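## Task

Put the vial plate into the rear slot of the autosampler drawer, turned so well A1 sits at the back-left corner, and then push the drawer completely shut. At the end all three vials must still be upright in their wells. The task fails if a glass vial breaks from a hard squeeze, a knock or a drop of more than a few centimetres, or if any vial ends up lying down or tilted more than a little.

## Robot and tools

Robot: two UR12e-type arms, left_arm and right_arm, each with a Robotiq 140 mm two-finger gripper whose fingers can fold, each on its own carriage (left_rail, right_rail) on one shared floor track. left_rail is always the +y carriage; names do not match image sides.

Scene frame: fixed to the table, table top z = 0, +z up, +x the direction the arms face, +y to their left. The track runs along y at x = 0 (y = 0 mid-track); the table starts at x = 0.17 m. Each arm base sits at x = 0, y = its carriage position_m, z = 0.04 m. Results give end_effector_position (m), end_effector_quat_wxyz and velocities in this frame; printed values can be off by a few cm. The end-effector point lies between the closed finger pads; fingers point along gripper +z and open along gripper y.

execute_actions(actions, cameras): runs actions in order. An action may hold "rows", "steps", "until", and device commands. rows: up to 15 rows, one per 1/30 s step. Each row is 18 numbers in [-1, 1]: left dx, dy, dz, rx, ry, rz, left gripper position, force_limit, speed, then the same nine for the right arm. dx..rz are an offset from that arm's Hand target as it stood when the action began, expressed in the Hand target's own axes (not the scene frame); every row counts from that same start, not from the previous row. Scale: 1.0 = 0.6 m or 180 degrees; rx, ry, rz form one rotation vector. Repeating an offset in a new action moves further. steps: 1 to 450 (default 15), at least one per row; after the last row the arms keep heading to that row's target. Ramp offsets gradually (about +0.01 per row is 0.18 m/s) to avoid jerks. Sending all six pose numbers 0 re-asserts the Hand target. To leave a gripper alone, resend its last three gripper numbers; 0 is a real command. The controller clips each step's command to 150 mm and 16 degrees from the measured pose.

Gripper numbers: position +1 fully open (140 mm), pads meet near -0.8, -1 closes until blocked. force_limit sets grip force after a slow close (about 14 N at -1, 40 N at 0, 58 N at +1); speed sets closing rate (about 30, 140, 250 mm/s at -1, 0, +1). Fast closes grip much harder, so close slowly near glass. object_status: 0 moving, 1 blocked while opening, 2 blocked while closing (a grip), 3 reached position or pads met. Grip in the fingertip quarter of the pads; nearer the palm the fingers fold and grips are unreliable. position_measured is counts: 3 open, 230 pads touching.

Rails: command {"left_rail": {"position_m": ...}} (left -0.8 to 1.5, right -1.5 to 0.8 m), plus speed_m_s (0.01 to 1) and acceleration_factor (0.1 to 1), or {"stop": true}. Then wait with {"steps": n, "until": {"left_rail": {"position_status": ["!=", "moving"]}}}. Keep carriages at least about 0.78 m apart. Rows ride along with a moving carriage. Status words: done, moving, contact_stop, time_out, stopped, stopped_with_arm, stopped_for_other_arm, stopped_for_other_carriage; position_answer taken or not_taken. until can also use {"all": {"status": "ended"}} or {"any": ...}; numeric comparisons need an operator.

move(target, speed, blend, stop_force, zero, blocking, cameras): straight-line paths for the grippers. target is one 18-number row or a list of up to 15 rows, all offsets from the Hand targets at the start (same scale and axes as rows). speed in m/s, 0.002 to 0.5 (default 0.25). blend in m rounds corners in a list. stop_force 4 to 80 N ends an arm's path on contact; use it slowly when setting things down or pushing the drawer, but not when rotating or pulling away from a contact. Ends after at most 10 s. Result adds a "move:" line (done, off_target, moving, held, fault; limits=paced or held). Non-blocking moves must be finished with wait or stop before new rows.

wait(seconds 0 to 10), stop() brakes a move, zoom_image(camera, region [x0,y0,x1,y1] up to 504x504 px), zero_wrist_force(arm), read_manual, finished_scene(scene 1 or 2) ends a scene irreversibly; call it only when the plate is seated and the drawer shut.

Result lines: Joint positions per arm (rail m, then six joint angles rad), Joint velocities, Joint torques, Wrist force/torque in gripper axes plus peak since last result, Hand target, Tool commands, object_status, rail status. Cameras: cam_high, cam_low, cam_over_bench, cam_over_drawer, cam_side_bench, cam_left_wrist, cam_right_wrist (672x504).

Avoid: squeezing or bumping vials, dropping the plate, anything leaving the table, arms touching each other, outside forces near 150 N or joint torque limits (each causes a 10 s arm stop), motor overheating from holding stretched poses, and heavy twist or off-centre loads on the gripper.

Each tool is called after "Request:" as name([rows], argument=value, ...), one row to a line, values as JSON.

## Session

Request:
execute_actions(actions=[])

Request:
zoom_image(camera="cam_over_bench", region=[120, 120, 420, 345])

Scene clock: 0.00 s.
left_arm: end_effector_position=(+0.3563, +0.8740, +0.5790) position_measured=3 object_status=3 end_effector_quat_wxyz=(+0.000, +0.000, +1.000, +0.000) | right_arm: end_effector_position=(+0.3563, -1.2683, +0.5790) position_measured=3 object_status=3 end_effector_quat_wxyz=(+0.000, +0.000, +1.000, +0.000)
Joint positions: left_arm=[0.795 -0.281 -2.157 1.821 -1.235 -1.571 -0.281] | right_arm=[-1.347 -0.28 -2.157 1.821 -1.235 -1.571 -0.28]
Joint velocities: within noise
Joint torques (N m): no reading
Wrist force (N): no reading
Wrist torque (N m): no reading
Wrist force, peak (N): no reading
Hand target: left_arm +0.3563, +0.8740, +0.5790; +0.000, +0.000, +1.000, +0.000 | right_arm +0.3563, -1.2683, +0.5790; +0.000, +0.000, +1.000, +0.000
Tool commands: left_gripper/position=+1.0 left_gripper/force_limit=+1.0 left_gripper/speed=+1.0 right_gripper/position=+1.0 right_gripper/force_limit=+1.0 right_gripper/speed=+1.0
left_rail: position_m=0.795 position_status=done
right_rail: position_m=-1.347 position_status=done

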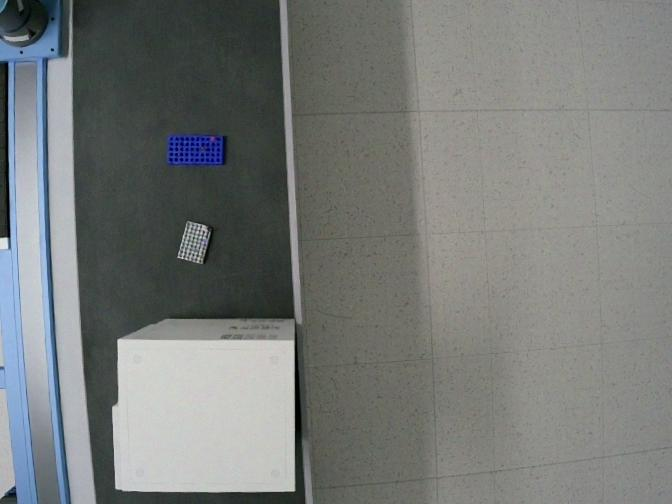

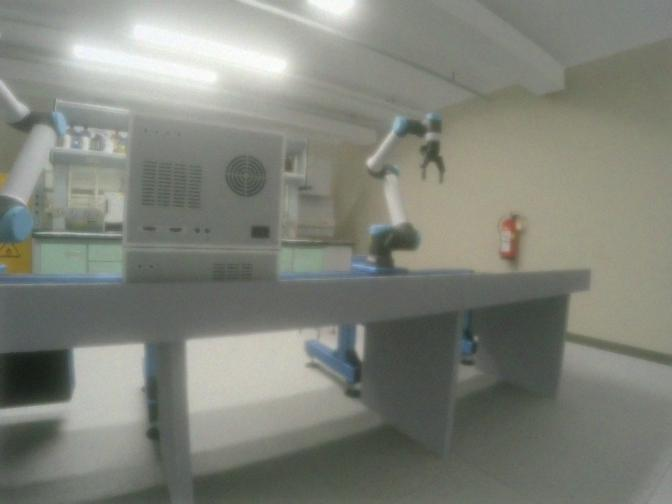

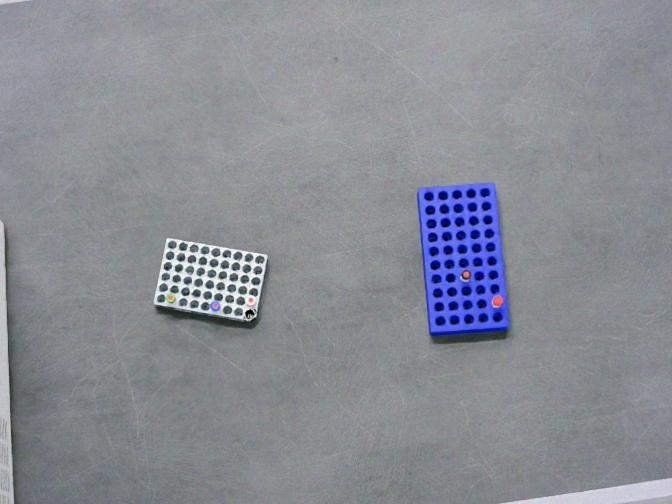

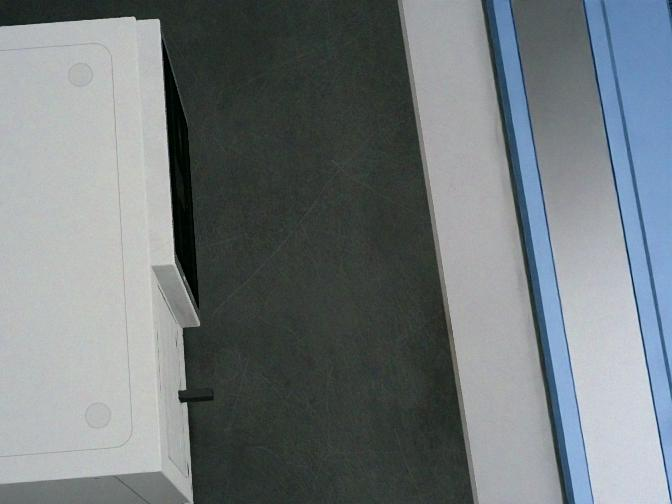

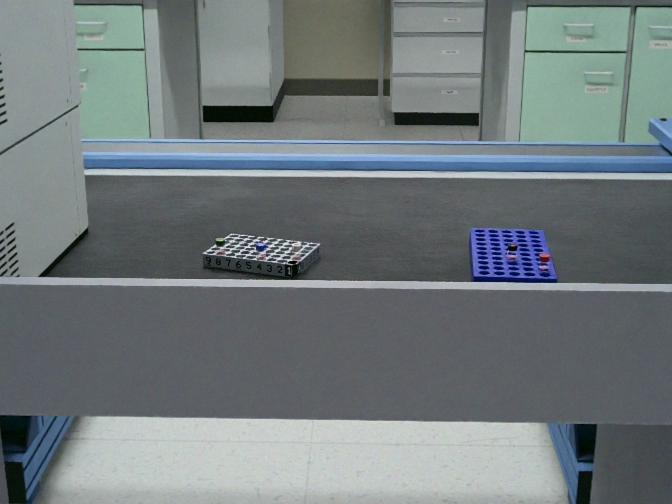

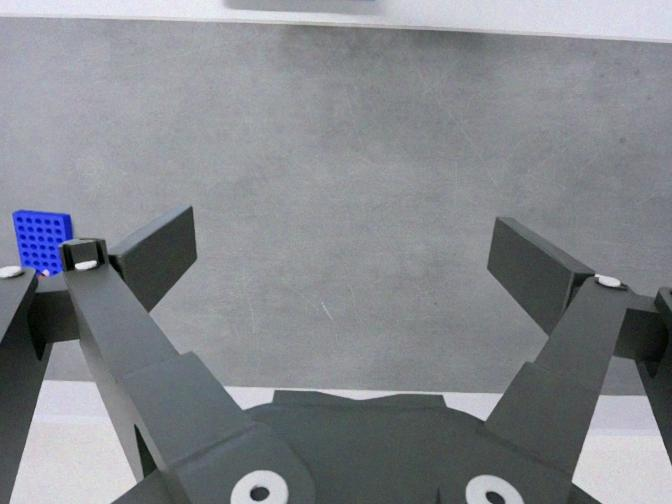

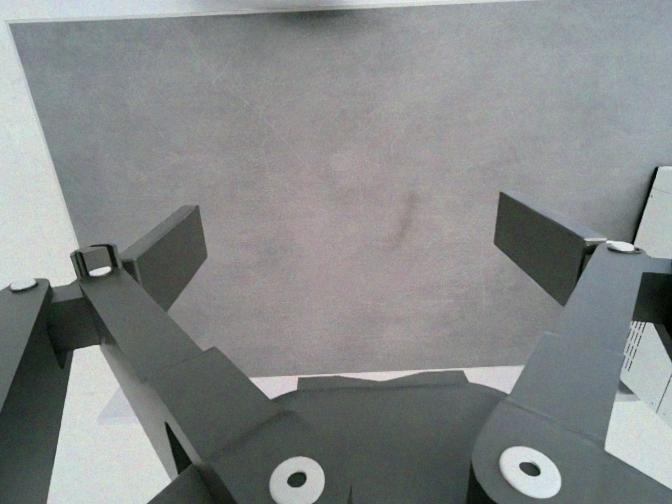

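Scaled by 1.680 from the camera's 672x504 image, which has a finer 960x720 frame.

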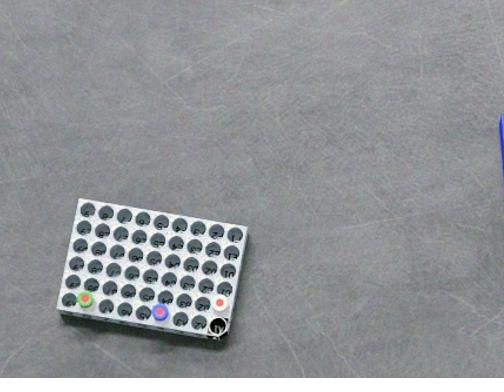

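Request:
execute_actions([
  {"left_rail":{"position_m":0.1},"steps":150,"until":{"left_rail":{"position_status":["!=","moving"]}}},
], cameras=[])

Request:
move(target=[0.0222,-0.9025,0.331,0.0059,-0.1944,0.0188,-0.2,1,0,0,0,0,0,0,0,1,1,1], cameras=["cam_left_wrist","cam_over_drawer"])

Scene clock: 49.73 s.
Wrist force, peak (N): left_arm=[0.1 2.3 -0.2] | right_arm=[0.5 -0.3 0.8]
Tool commands: left_gripper/position=+1.0 left_gripper/force_limit=+1.0 left_gripper/speed=+1.0 right_gripper/position=+1.0 right_gripper/force_limit=+1.0 right_gripper/speed=+1.0
left_rail: position_m=0.100 position_status=done
right_rail: position_m=-1.347 position_status=done

Scene clock: 52.83 s.
left_arm: end_effector_position=(+0.3430, -0.3629, +0.3805) position_measured=154 object_status=3 end_effector_quat_wxyz=(+0.301, +0.029, +0.953, -0.009) | right_arm: end_effector_position=(+0.3563, -1.2683, +0.5790) position_measured=3 object_status=3 end_effector_quat_wxyz=(+0.000, +0.000, +1.000, +0.000)
Joint positions: left_arm=[0.1 -1.629 -1.966 2.19 -1.796 -0.96 -1.568] | right_arm=[-1.347 -0.28 -2.157 1.821 -1.235 -1.571 -0.28]
Joint torques (N m): left_arm=[24.24 0.08 -57.83 -7.86 3.74 3.1] | right_arm=[-1.47 7.84 -41.18 -3.78 -0.73 -0.21]
Wrist force (N): left_arm=[0.1 0.3 0.7] | right_arm=[0.3 0.2 0.1]
Wrist torque (N m): left_arm=[0.00 -0.23 0.20] | right_arm=[0.04 -0.06 0.00]
Wrist force, peak (N): left_arm=[1.7 -1.1 1.4] | right_arm=[0.6 -0.6 0.4]
Hand target: left_arm +0.3430, -0.3631, +0.3804; +0.301, +0.029, +0.953, -0.009 | right_arm +0.3563, -1.2683, +0.5790; +0.000, +0.000, +1.000, +0.000
Off the commanded pose: left_arm 0.000 m, 0 deg | right_arm 0.000 m, 0 deg.
left_rail: position_m=0.100 position_status=done
right_rail: position_m=-1.347 position_status=done
move: done
Images, in order: cam_over_drawer, cam_left_wrist.

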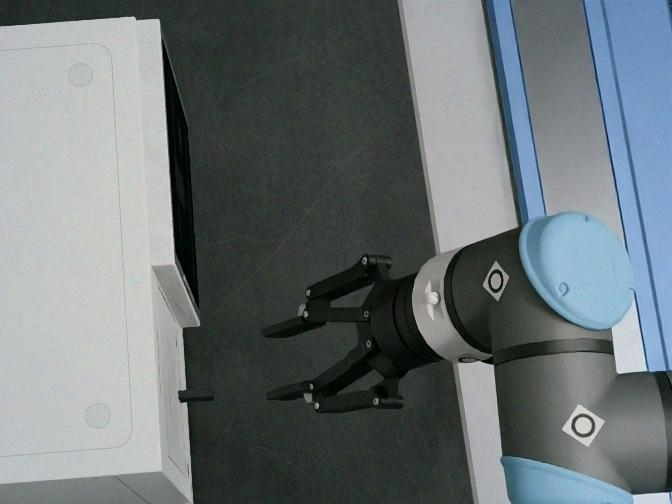

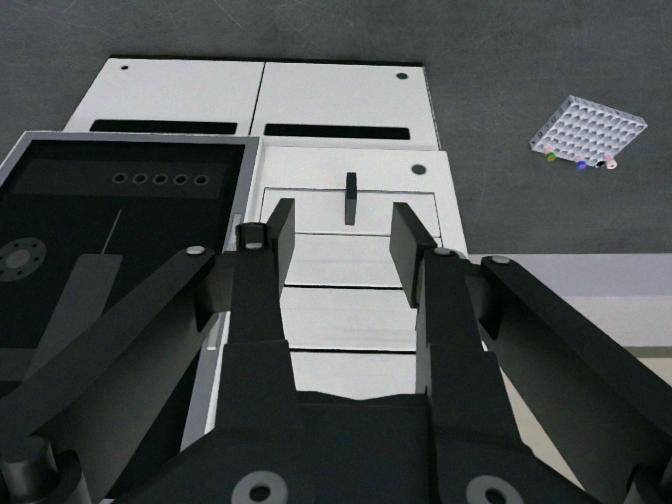

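Request:
move(target=[-0.012,0.0165,0.202,0,0,0,-0.2,1,0,0,0,0,0,0,0,1,1,1], speed=0.1, cameras=["cam_left_wrist"])

Scene clock: 73.40 s.
left_arm: end_effector_position=(+0.4189, -0.3576, +0.2854) position_measured=154 object_status=3 end_effector_quat_wxyz=(+0.301, +0.029, +0.953, -0.009) | right_arm: end_effector_position=(+0.3563, -1.2683, +0.5790) position_measured=3 object_status=3 end_effector_quat_wxyz=(+0.000, +0.000, +1.000, +0.000)
Joint positions: left_arm=[0.1 -1.462 -1.834 2.31 -2.165 -0.97 -1.365] | right_arm=[-1.347 -0.28 -2.157 1.821 -1.235 -1.571 -0.28]
Joint torques (N m): left_arm=[21.22 -3.37 -40.48 -8.31 -0.51 2.58] | right_arm=[-0.63 9.83 -38.91 -3.13 -0.55 -0.09]
Wrist force (N): left_arm=[-0.2 0.8 1.0] | right_arm=[0.7 0.0 0.9]
Wrist torque (N m): left_arm=[0.10 -0.13 0.18] | right_arm=[0.00 -0.16 -0.01]
Wrist force, peak (N): left_arm=[-0.7 1.1 1.3] | right_arm=[0.7 0.0 0.9]
Hand target: left_arm +0.4189, -0.3576, +0.2853; +0.301, +0.029, +0.953, -0.009 | right_arm +0.3563, -1.2683, +0.5790; +0.000, +0.000, +1.000, +0.000
Off the commanded pose: left_arm 0.000 m, 0 deg | right_arm 0.000 m, 0 deg.
left_rail: position_m=0.100 position_status=done
right_rail: position_m=-1.347 position_status=done
move: done
Images, in order: cam_left_wrist.

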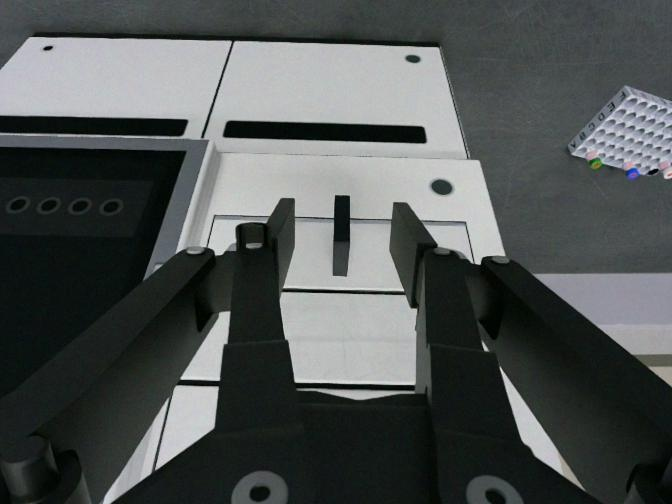

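Request:
execute_actions([
  {"rows":[[0,0,0,0,0,0,-1,-0.5,-1,0,0,0,0,0,0,1,1,1]],"steps":85},
], cameras=["cam_left_wrist"])

Scene clock: 92.97 s.
left_arm: end_effector_position=(+0.4189, -0.3576, +0.2853) position_measured=219 object_status=2 end_effector_quat_wxyz=(+0.301, +0.029, +0.953, -0.009) | right_arm: end_effector_position=(+0.3563, -1.2683, +0.5790) position_measured=3 object_status=3 end_effector_quat_wxyz=(+0.000, +0.000, +1.000, +0.000)
Joint positions: left_arm=[0.1 -1.462 -1.834 2.311 -2.165 -0.97 -1.364] | right_arm=[-1.347 -0.28 -2.157 1.821 -1.235 -1.571 -0.281]
Joint torques (N m): left_arm=[22.74 -49.05 -42.2 6.18 6.35 2.76] | right_arm=[-2.01 11.68 -37.38 -2.88 -0.87 0.27]
Wrist force (N): left_arm=[2.0 -32.6 15.2] | right_arm=[0.4 -0.4 0.5]
Wrist torque (N m): left_arm=[0.70 -0.08 0.06] | right_arm=[-0.09 -0.09 0.00]
Wrist force, peak (N): left_arm=[1.7 -33.2 15.2] | right_arm=[0.1 0.1 1.1]
Hand target: left_arm +0.4189, -0.3576, +0.2853; +0.301, +0.029, +0.953, -0.009 | right_arm +0.3563, -1.2683, +0.5790; +0.000, +0.000, +1.000, +0.000
Off the commanded pose: left_arm 0.000 m, 0 deg | right_arm 0.000 m, 0 deg.
left_rail: position_m=0.100 position_status=done
right_rail: position_m=-1.347 position_status=done
Images, in order: cam_left_wrist.

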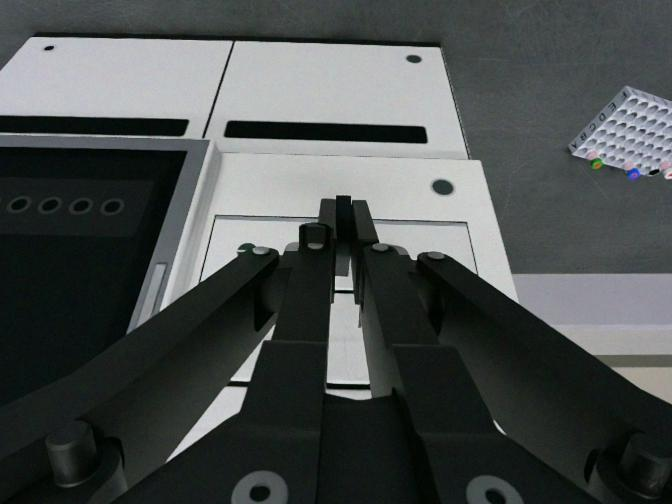

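Request:
move([
  [0,-0.0013,0,0,0,0,-1,-0.5,-1,0,0,0,0,0,0,1,1,1],
  [0.41,-0.0013,-0.287,0,0,0,-1,-0.5,-1,0,0,0,0,0,0,1,1,1],
], speed=0.06, stop_force=40, cameras=["cam_left_wrist","cam_over_drawer"])

Scene clock: 116.53 s.
left_arm: end_effector_position=(+0.1192, -0.3401, +0.2852) position_measured=231 object_status=3 end_effector_quat_wxyz=(+0.301, +0.029, +0.953, -0.009) | right_arm: end_effector_position=(+0.3563, -1.2683, +0.5790) position_measured=3 object_status=3 end_effector_quat_wxyz=(+0.000, +0.000, +1.000, +0.000)
Joint positions: left_arm=[0.1 -2.158 -2.008 2.314 -1.538 -1.052 -2.188] | right_arm=[-1.347 -0.28 -2.157 1.821 -1.235 -1.571 -0.28]
Joint torques (N m): left_arm=[-16.83 5.17 -54.25 0.13 -1.02 -2.71] | right_arm=[-2.13 16.23 -38.75 -2.85 -0.76 0.01]
Wrist force (N): left_arm=[-0.3 1.8 1.0] | right_arm=[0.6 0.3 0.4]
Wrist torque (N m): left_arm=[0.38 -0.06 0.22] | right_arm=[0.07 -0.13 0.01]
Wrist force, peak (N): left_arm=[15.2 -42.5 28.4] | right_arm=[0.7 -0.5 0.1]
Hand target: left_arm +0.1192, -0.3401, +0.2852; +0.301, +0.029, +0.953, -0.009 | right_arm +0.3563, -1.2683, +0.5790; +0.000, +0.000, +1.000, +0.000
Off the commanded pose: left_arm 0.000 m, 0 deg | right_arm 0.000 m, 0 deg.
left_rail: position_m=0.100 position_status=done
right_rail: position_m=-1.347 position_status=done
move: done
Images, in order: cam_over_drawer, cam_left_wrist.

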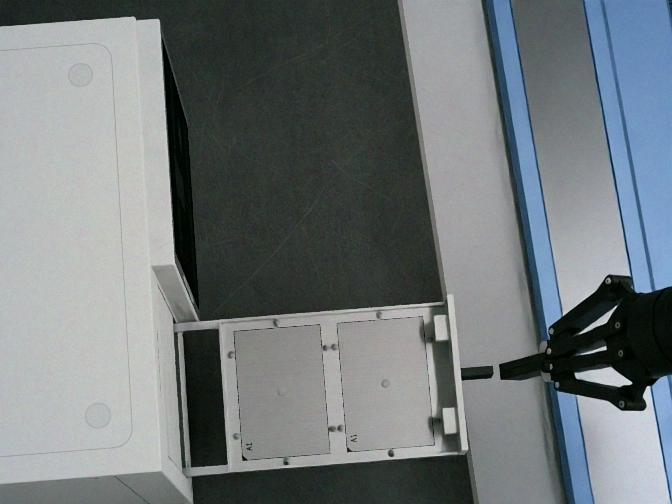

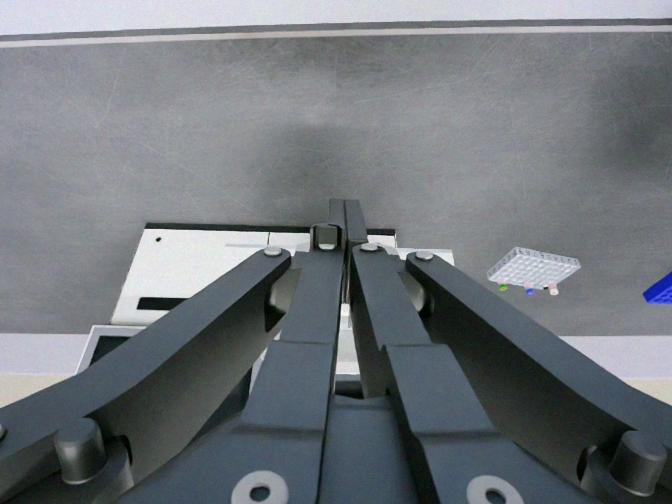

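Request:
move([
  [-0.134,0,-0.191,0,0,0,-1,-0.5,-1,0,0,0,0,0,0,1,1,1],
  [-0.407,0,0,0,0.1944,0,-1,-0.5,-1,0,0,0,0,0,0,1,1,1],
  [-0.344,0,0.18,0,0.1944,0,-1,-0.5,-1,0,0,0,0,0,0,1,1,1],
], blend=0.03, speed=0.2, cameras=["cam_left_wrist","cam_over_drawer"])

Request:
zoom_image(camera="cam_left_wrist", region=[150, 60, 550, 300])

Scene clock: 143.53 s.
left_arm: end_effector_position=(+0.3497, -0.3542, +0.3153) position_measured=231 object_status=3 end_effector_quat_wxyz=(+0.000, +0.030, +1.000, +0.000) | right_arm: end_effector_position=(+0.3563, -1.2683, +0.5790) position_measured=3 object_status=3 end_effector_quat_wxyz=(+0.000, +0.000, +1.000, +0.000)
Joint positions: left_arm=[0.1 -1.224 -1.769 2.063 -1.865 -1.57 -1.163] | right_arm=[-1.347 -0.28 -2.157 1.821 -1.235 -1.571 -0.281]
Joint torques (N m): left_arm=[22.7 -13.64 -42.27 -8.27 -2.2 2.44] | right_arm=[-4.26 15.82 -39.04 -2.76 -0.71 -0.01]
Wrist force (N): left_arm=[0.3 1.2 0.4] | right_arm=[0.4 0.0 0.4]
Wrist torque (N m): left_arm=[0.30 -0.13 -0.09] | right_arm=[-0.01 -0.10 0.00]
Wrist force, peak (N): left_arm=[1.0 1.8 2.7] | right_arm=[0.2 -0.2 1.0]
Hand target: left_arm +0.3497, -0.3542, +0.3151; +0.000, +0.030, +1.000, +0.000 | right_arm +0.3563, -1.2683, +0.5790; +0.000, +0.000, +1.000, +0.000
Off the commanded pose: left_arm 0.000 m, 0 deg | right_arm 0.000 m, 0 deg.
left_rail: position_m=0.100 position_status=done
right_rail: position_m=-1.347 position_status=done
move: done
Images, in order: cam_over_drawer, cam_left_wrist.

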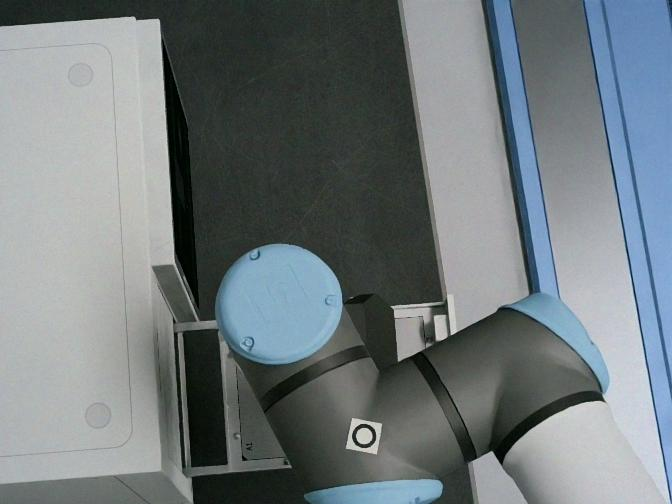

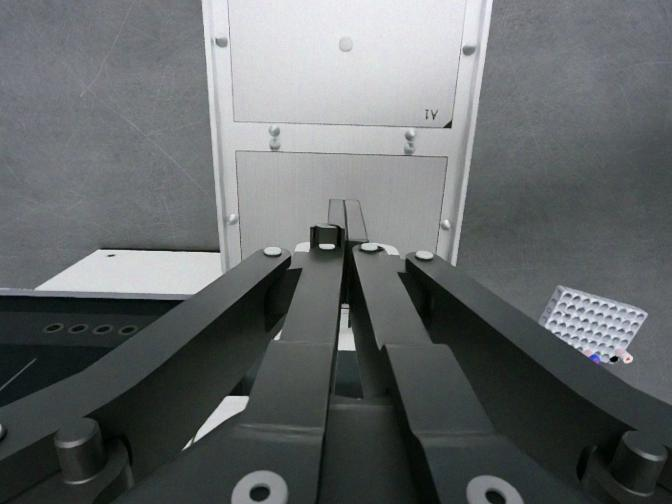

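Scaled by 1.260 from the camera's 672x504 image, which has a finer 960x720 frame.

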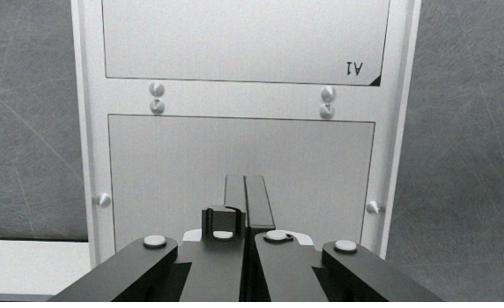

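Request:
move([
  [0,0,-0.175,0,0,0,-1,-0.5,-1,0,0,0,0,0,0,1,1,1],
  [0.009,0.4235,-0.175,0,0,0.25,-1,-0.5,-1,0,0,0,0,0,0,1,1,1],
  [-0.34,0.59,-0.025,0,0,0.57,0.71,-0.5,0,0,0,0,0,0,0,1,1,1],
], blend=0.05, speed=0.25, cameras=["cam_left_wrist","cam_over_bench","cam_over_drawer"])

Scene clock: 184.80 s.
left_arm: end_effector_position=(+0.5749, -0.0133, +0.3302) position_measured=40 object_status=0 end_effector_quat_wxyz=(+0.000, +0.799, +0.601, +0.000) | right_arm: end_effector_position=(+0.3563, -1.2683, +0.5790) position_measured=3 object_status=3 end_effector_quat_wxyz=(+0.000, +0.000, +1.000, +0.000)
Joint positions: left_arm=[0.1 -0.496 -1.753 2.023 -1.841 -1.571 1.355] | right_arm=[-1.347 -0.28 -2.157 1.821 -1.235 -1.571 -0.281]
Joint torques (N m): left_arm=[21.83 -16.64 -55.2 -7.43 -2.25 2.85] | right_arm=[-1.23 15.67 -40.45 -3.38 -0.96 -0.03]
Wrist force (N): left_arm=[-0.1 1.3 0.1] | right_arm=[0.7 -0.1 0.8]
Wrist torque (N m): left_arm=[0.29 -0.05 -0.04] | right_arm=[-0.04 -0.16 0.00]
Wrist force, peak (N): left_arm=[0.4 1.4 2.8] | right_arm=[0.6 -0.5 0.7]
Hand target: left_arm +0.5749, -0.0133, +0.3302; +0.000, +0.799, +0.601, +0.000 | right_arm +0.3563, -1.2683, +0.5790; +0.000, +0.000, +1.000, +0.000
Off the commanded pose: left_arm 0.000 m, 0 deg | right_arm 0.000 m, 0 deg.
left_rail: position_m=0.100 position_status=done
right_rail: position_m=-1.347 position_status=done
move: done
Images, in order: cam_over_bench, cam_over_drawer, cam_left_wrist.

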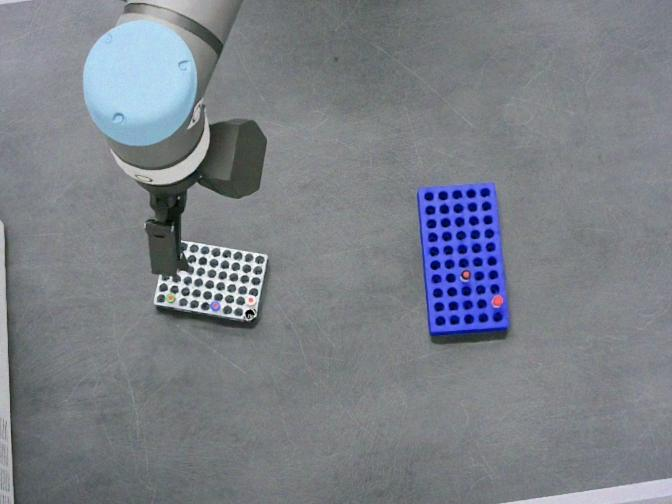

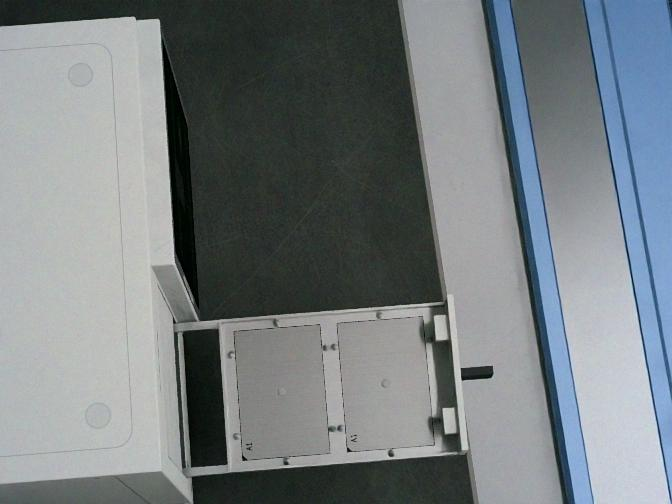

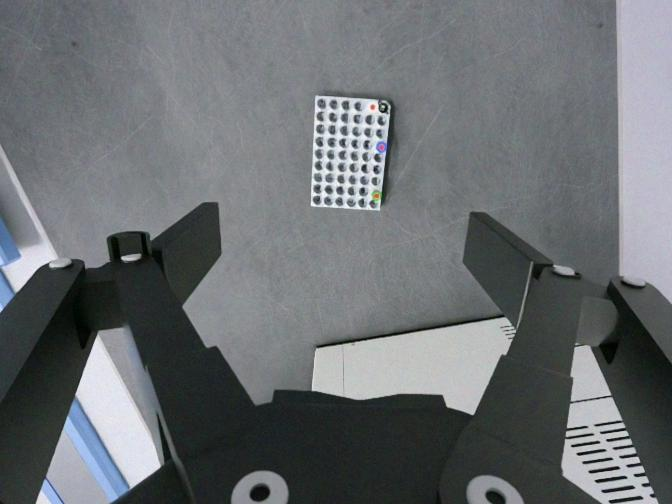

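Request:
move(target=[0.0117,0.0228,0.4,0,0,0.0105,0.71,-1,0,0,0,0,0,0,0,1,1,1], speed=0.2, cameras=["cam_left_wrist"])

Scene clock: 210.97 s.
left_arm: end_effector_position=(+0.5900, -0.0103, +0.0904) position_measured=40 object_status=3 end_effector_quat_wxyz=(+0.000, +0.809, +0.588, +0.000) | right_arm: end_effector_position=(+0.3563, -1.2683, +0.5790) position_measured=3 object_status=3 end_effector_quat_wxyz=(+0.000, +0.000, +1.000, +0.000)
Joint positions: left_arm=[0.1 -0.479 -1.494 2.271 -2.348 -1.571 1.405] | right_arm=[-1.347 -0.28 -2.157 1.821 -1.235 -1.571 -0.28]
Joint torques (N m): left_arm=[24.16 -31.67 -31.64 -7.84 -2.13 2.56] | right_arm=[-2.15 15.5 -40.78 -2.88 -0.46 -0.27]
Wrist force (N): left_arm=[-0.5 1.6 0.1] | right_arm=[0.6 0.2 0.5]
Wrist torque (N m): left_arm=[0.36 0.03 -0.08] | right_arm=[0.04 -0.13 0.00]
Wrist force, peak (N): left_arm=[-0.1 1.6 -1.7] | right_arm=[0.3 0.5 0.9]
Hand target: left_arm +0.5901, -0.0103, +0.0902; +0.000, +0.809, +0.588, +0.000 | right_arm +0.3563, -1.2683, +0.5790; +0.000, +0.000, +1.000, +0.000
Off the commanded pose: left_arm 0.000 m, 0 deg | right_arm 0.000 m, 0 deg.
left_rail: position_m=0.100 position_status=done
right_rail: position_m=-1.347 position_status=done
move: done
Images, in order: cam_left_wrist.

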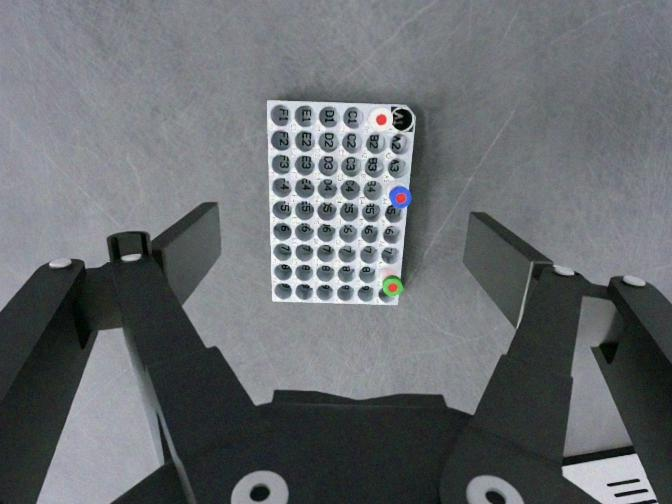

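Request:
move(target=[-0.0013,-0.0055,0.094,0,0,0,0.71,-1,0,0,0,0,0,0,0,1,1,1], speed=0.08, cameras=["cam_left_wrist"])

Request:
execute_actions([
  {"rows":[[0,0,0,0,0,0,-1,-1,-1,0,0,0,0,0,0,1,1,1]],"steps":80},
], cameras=["cam_left_wrist"])

Scene clock: 223.87 s.
Wrist force, peak (N): left_arm=[-0.7 1.6 -1.0] | right_arm=[0.6 0.5 0.6]
Off the commanded pose: left_arm 0.000 m, 0 deg | right_arm 0.000 m, 0 deg.
left_rail: position_m=0.100 position_status=done
right_rail: position_m=-1.347 position_status=done
move: done
Images, in order: cam_left_wrist.

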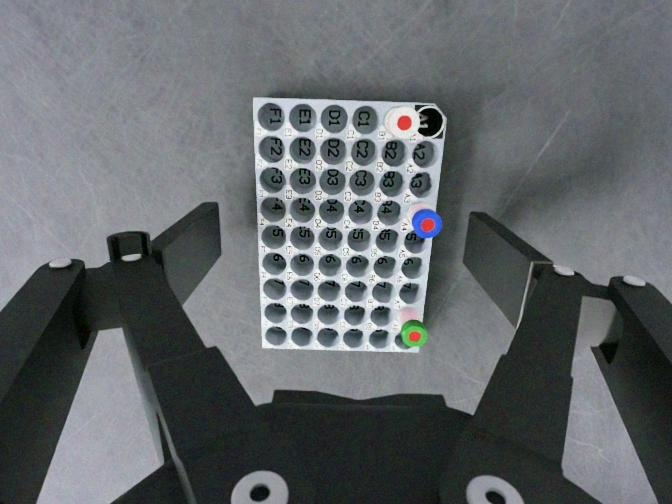

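Scene clock: 226.73 s.
left_arm: end_effector_position=(+0.5867, -0.0100, +0.0338) position_measured=100 object_status=2 end_effector_quat_wxyz=(+0.000, +0.809, +0.588, +0.000) | right_arm: end_effector_position=(+0.3563, -1.2683, +0.5790) position_measured=3 object_status=3 end_effector_quat_wxyz=(+0.000, +0.000, +1.000, +0.000)
Joint positions: left_arm=[0.1 -0.482 -1.407 2.316 -2.48 -1.571 1.403] | right_arm=[-1.347 -0.28 -2.157 1.821 -1.235 -1.571 -0.281]
Joint torques (N m): left_arm=[-17.47 -33.57 -29.92 -6.7 -0.07 -1.91] | right_arm=[-3.92 15.61 -41.84 -2.88 -0.82 -0.3]
Wrist force (N): left_arm=[-0.4 0.2 -4.4] | right_arm=[0.3 0.3 0.5]
Wrist torque (N m): left_arm=[0.25 0.07 0.00] | right_arm=[0.07 -0.07 -0.01]
Wrist force, peak (N): left_arm=[-0.4 0.2 -5.0] | right_arm=[0.1 0.3 0.9]
Hand target: left_arm +0.5867, -0.0100, +0.0338; +0.000, +0.809, +0.588, +0.000 | right_arm +0.3563, -1.2683, +0.5790; +0.000, +0.000, +1.000, +0.000
Off the commanded pose: left_arm 0.000 m, 0 deg | right_arm 0.000 m, 0 deg.
left_rail: position_m=0.100 position_status=done
right_rail: position_m=-1.347 position_status=done
Images, in order: cam_left_wrist.

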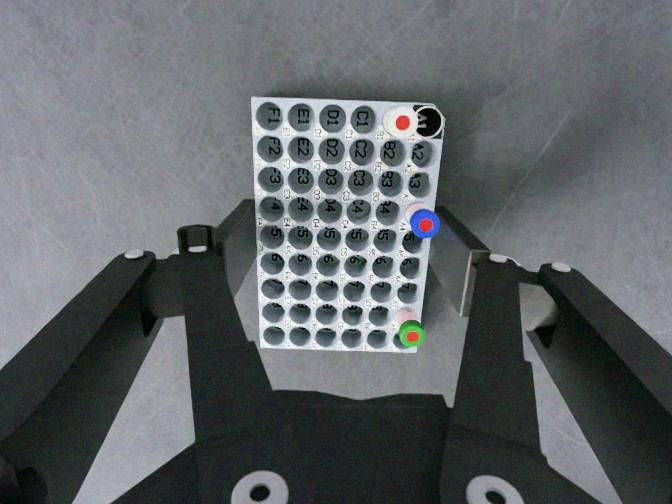

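Request:
move([
  [0,0,-0.2,0,0,0,-1,-1,-1,0,0,0,0,0,0,1,1,1],
  [-0.291,-0.303,-0.567,0,0,-0.05,-1,-1,-1,0,0,0,0,0,0,1,1,1],
  [-0.6665,-0.1831,-0.493,0,0,-0.0805,-1,-1,-1,0,0,0,0,0,0,1,1,1],
], blend=0.06, speed=[0.12,0.2,0.15], cameras=["cam_left_wrist","cam_over_drawer"])

Request:
zoom_image(camera="cam_over_drawer", region=[150, 280, 400, 500])

Scene clock: 250.50 s.
left_arm: end_effector_position=(+0.3587, -0.3563, +0.3296) position_measured=100 object_status=2 end_effector_quat_wxyz=(+0.000, +0.728, +0.685, +0.000) | right_arm: end_effector_position=(+0.3563, -1.2683, +0.5790) position_measured=3 object_status=3 end_effector_quat_wxyz=(+0.000, +0.000, +1.000, +0.000)
Joint positions: left_arm=[0.1 -1.21 -1.763 2.032 -1.84 -1.571 0.422] | right_arm=[-1.347 -0.28 -2.157 1.821 -1.235 -1.571 -0.281]
Joint torques (N m): left_arm=[-15.96 -16.87 -56.25 -7.54 2.05 -3.27] | right_arm=[-3.4 13.7 -42.73 -3.06 -0.88 -0.22]
Wrist force (N): left_arm=[0.3 1.1 1.1] | right_arm=[0.3 0.0 0.4]
Wrist torque (N m): left_arm=[0.26 -0.14 -0.04] | right_arm=[-0.01 -0.06 -0.01]
Wrist force, peak (N): left_arm=[0.0 0.2 -5.3] | right_arm=[0.9 -0.4 0.5]
Hand target: left_arm +0.3587, -0.3565, +0.3295; +0.000, +0.728, +0.685, +0.000 | right_arm +0.3563, -1.2683, +0.5790; +0.000, +0.000, +1.000, +0.000
Off the commanded pose: left_arm 0.000 m, 0 deg | right_arm 0.000 m, 0 deg.
left_rail: position_m=0.100 position_status=done
right_rail: position_m=-1.347 position_status=done
move: done
Images, in order: cam_over_drawer, cam_left_wrist.

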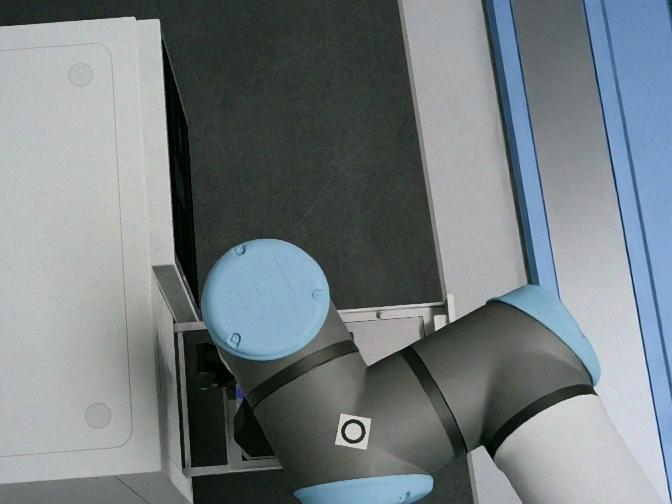

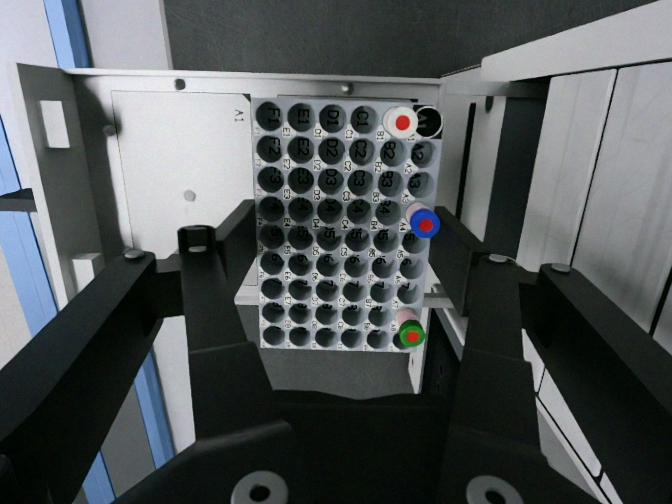

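Scaled by 2.016 from the camera's 672x504 image, which has a finer 960x720 frame.

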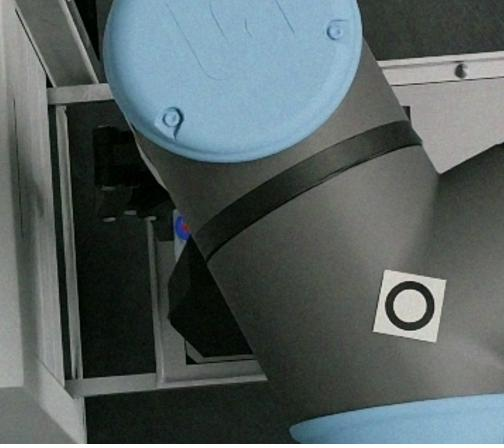

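Request:
move(target=[0,0,0.05,0,0,0,-1,-1,-1,0,0,0,0,0,0,1,1,1], speed=0.08, cameras=["cam_left_wrist","cam_over_drawer"])

Request:
zoom_image(camera="cam_left_wrist", region=[230, 50, 520, 240])

Request:
zoom_image(camera="cam_left_wrist", region=[240, 220, 500, 410])

Scene clock: 262.23 s.
left_arm: end_effector_position=(+0.3587, -0.3565, +0.2997) position_measured=100 object_status=2 end_effector_quat_wxyz=(+0.000, +0.728, +0.685, +0.000) | right_arm: end_effector_position=(+0.3563, -1.2683, +0.5790) position_measured=3 object_status=3 end_effector_quat_wxyz=(+0.000, +0.000, +1.000, +0.000)
Joint positions: left_arm=[0.1 -1.21 -1.747 2.074 -1.898 -1.571 0.422] | right_arm=[-1.347 -0.28 -2.157 1.821 -1.235 -1.571 -0.28]
Joint torques (N m): left_arm=[-12.04 -18.58 -42.85 -7.9 1.58 -1.47] | right_arm=[-3.25 15.38 -43.59 -2.89 -0.98 0]
Wrist force (N): left_arm=[0.9 1.1 0.8] | right_arm=[-0.2 0.1 0.7]
Wrist torque (N m): left_arm=[0.27 -0.27 -0.06] | right_arm=[0.01 0.04 0.00]
Wrist force, peak (N): left_arm=[0.6 1.4 1.6] | right_arm=[0.0 0.1 0.9]
Hand target: left_arm +0.3587, -0.3565, +0.2995; +0.000, +0.728, +0.685, +0.000 | right_arm +0.3563, -1.2683, +0.5790; +0.000, +0.000, +1.000, +0.000
Off the commanded pose: left_arm 0.000 m, 0 deg | right_arm 0.000 m, 0 deg.
left_rail: position_m=0.100 position_status=done
right_rail: position_m=-1.347 position_status=done
move: done
Images, in order: cam_over_drawer, cam_left_wrist.

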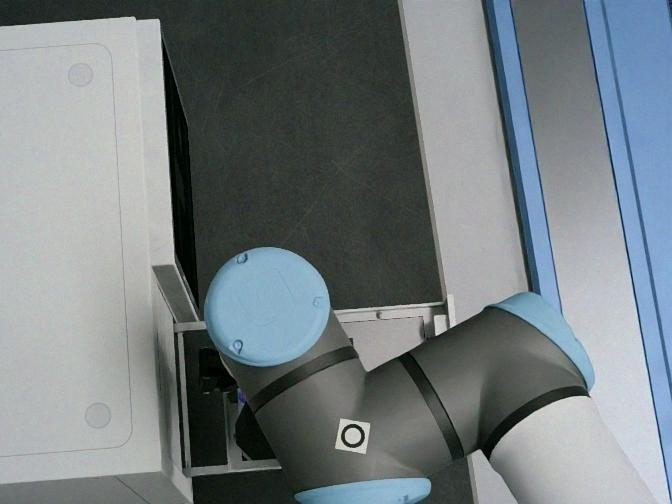

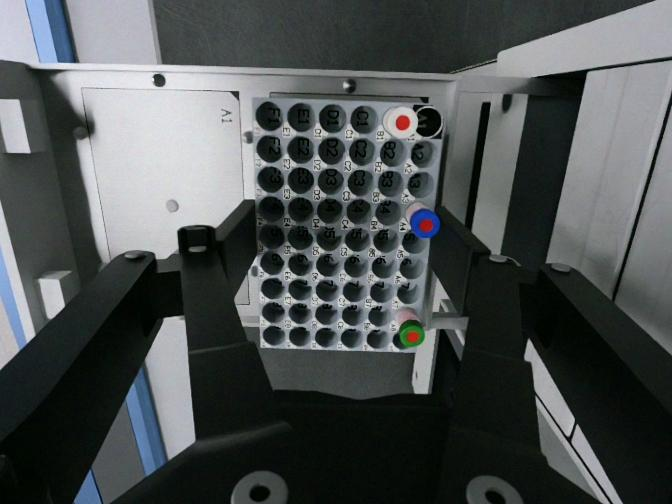

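Scaled by 1.738 from the camera's 672x504 image, which has a finer 960x720 frame.

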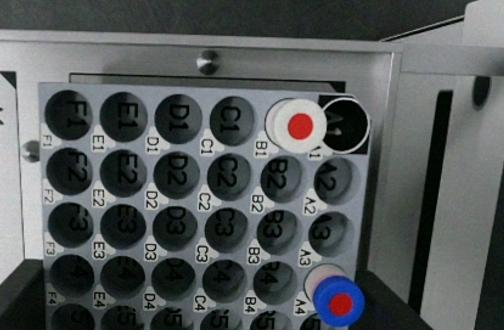

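Scaled by 1.938 from the camera's 672x504 image, which has a finer 960x720 frame.

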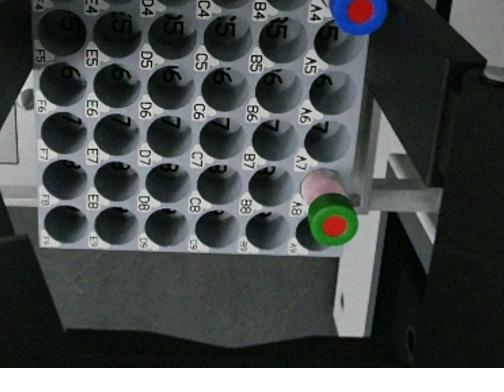

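Request:
zoom_image(camera="cam_over_drawer", region=[165, 380, 305, 490])

Request:
zoom_image(camera="cam_over_drawer", region=[370, 290, 470, 390])

Request:
zoom_image(camera="cam_left_wrist", region=[400, 60, 520, 180])

Scaled by 3.600 from the camera's 672x504 image, which has a finer 960x720 frame.

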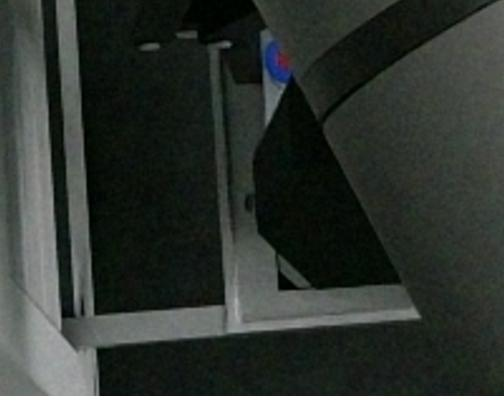

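Scaled by 5.040 from the camera's 672x504 image, which has a finer 960x720 frame.

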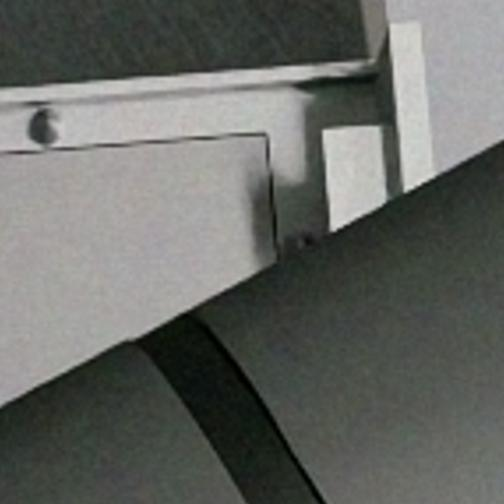

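Scaled by 4.200 from the camera's 672x504 image, which has a finer 960x720 frame.

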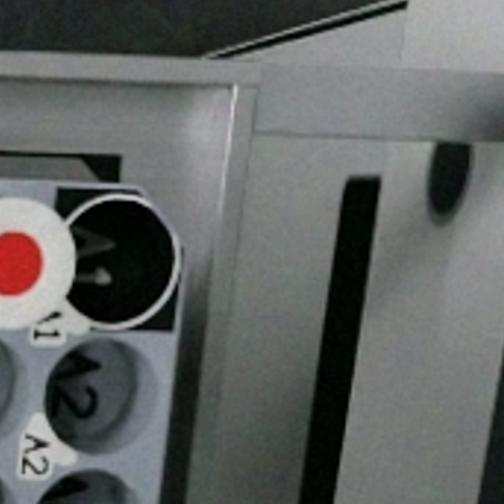

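Request:
move(target=[0.0058,0.0042,0.027,0,0,0,-1,-1,-1,0,0,0,0,0,0,1,1,1], speed=0.05, cameras=["cam_left_wrist","cam_over_drawer"])

Request:
zoom_image(camera="cam_left_wrist", region=[230, 50, 480, 240])

Request:
zoom_image(camera="cam_left_wrist", region=[220, 230, 480, 400])

Scene clock: 312.87 s.
left_arm: end_effector_position=(+0.3614, -0.3532, +0.2835) position_measured=100 object_status=2 end_effector_quat_wxyz=(+0.000, +0.728, +0.685, +0.000) | right_arm: end_effector_position=(+0.3563, -1.2683, +0.5790) position_measured=3 object_status=3 end_effector_quat_wxyz=(+0.000, +0.000, +1.000, +0.000)
Joint positions: left_arm=[0.1 -1.203 -1.738 2.097 -1.93 -1.57 0.429] | right_arm=[-1.347 -0.28 -2.157 1.821 -1.235 -1.571 -0.28]
Joint torques (N m): left_arm=[20.82 -20.28 -44.59 -7.88 1.43 2.82] | right_arm=[-3.85 15.87 -43.62 -2.96 -0.68 -0.29]
Wrist force (N): left_arm=[0.9 1.5 0.9] | right_arm=[0.3 -0.5 0.5]
Wrist torque (N m): left_arm=[0.34 -0.26 -0.05] | right_arm=[-0.12 -0.07 0.00]
Wrist force, peak (N): left_arm=[0.7 1.7 1.8] | right_arm=[0.1 0.0 1.1]
Hand target: left_arm +0.3614, -0.3532, +0.2833; +0.000, +0.728, +0.685, +0.000 | right_arm +0.3563, -1.2683, +0.5790; +0.000, +0.000, +1.000, +0.000
Off the commanded pose: left_arm 0.000 m, 0 deg | right_arm 0.000 m, 0 deg.
left_rail: position_m=0.100 position_status=done
right_rail: position_m=-1.347 position_status=done
move: done
Images, in order: cam_over_drawer, cam_left_wrist.

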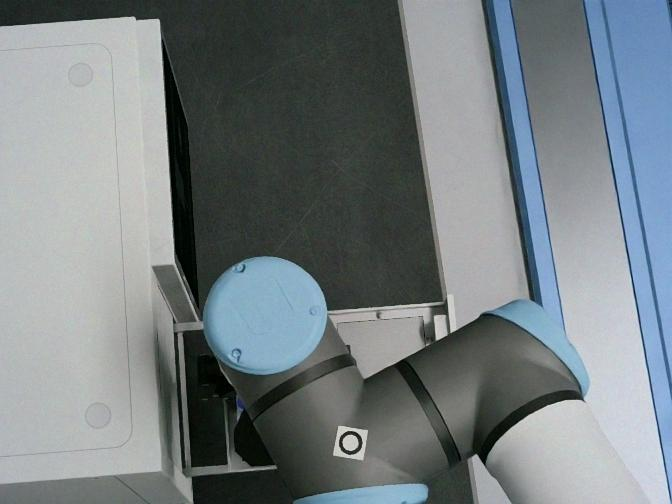

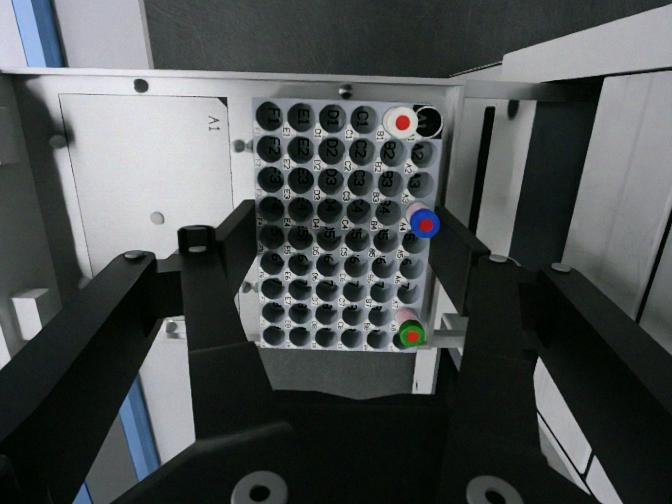

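Scaled by 2.016 from the camera's 672x504 image, which has a finer 960x720 frame.

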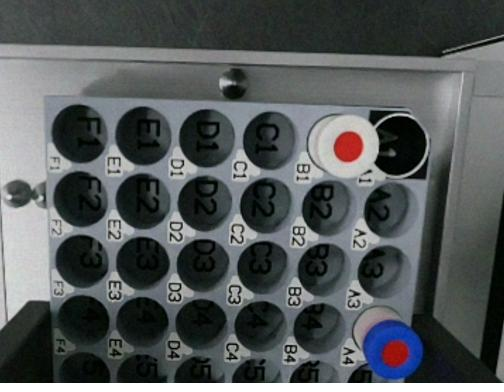

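Scaled by 1.938 from the camera's 672x504 image, which has a finer 960x720 frame.

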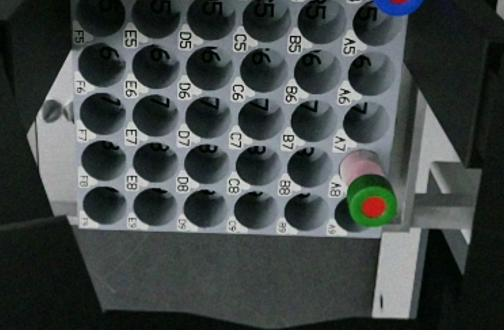

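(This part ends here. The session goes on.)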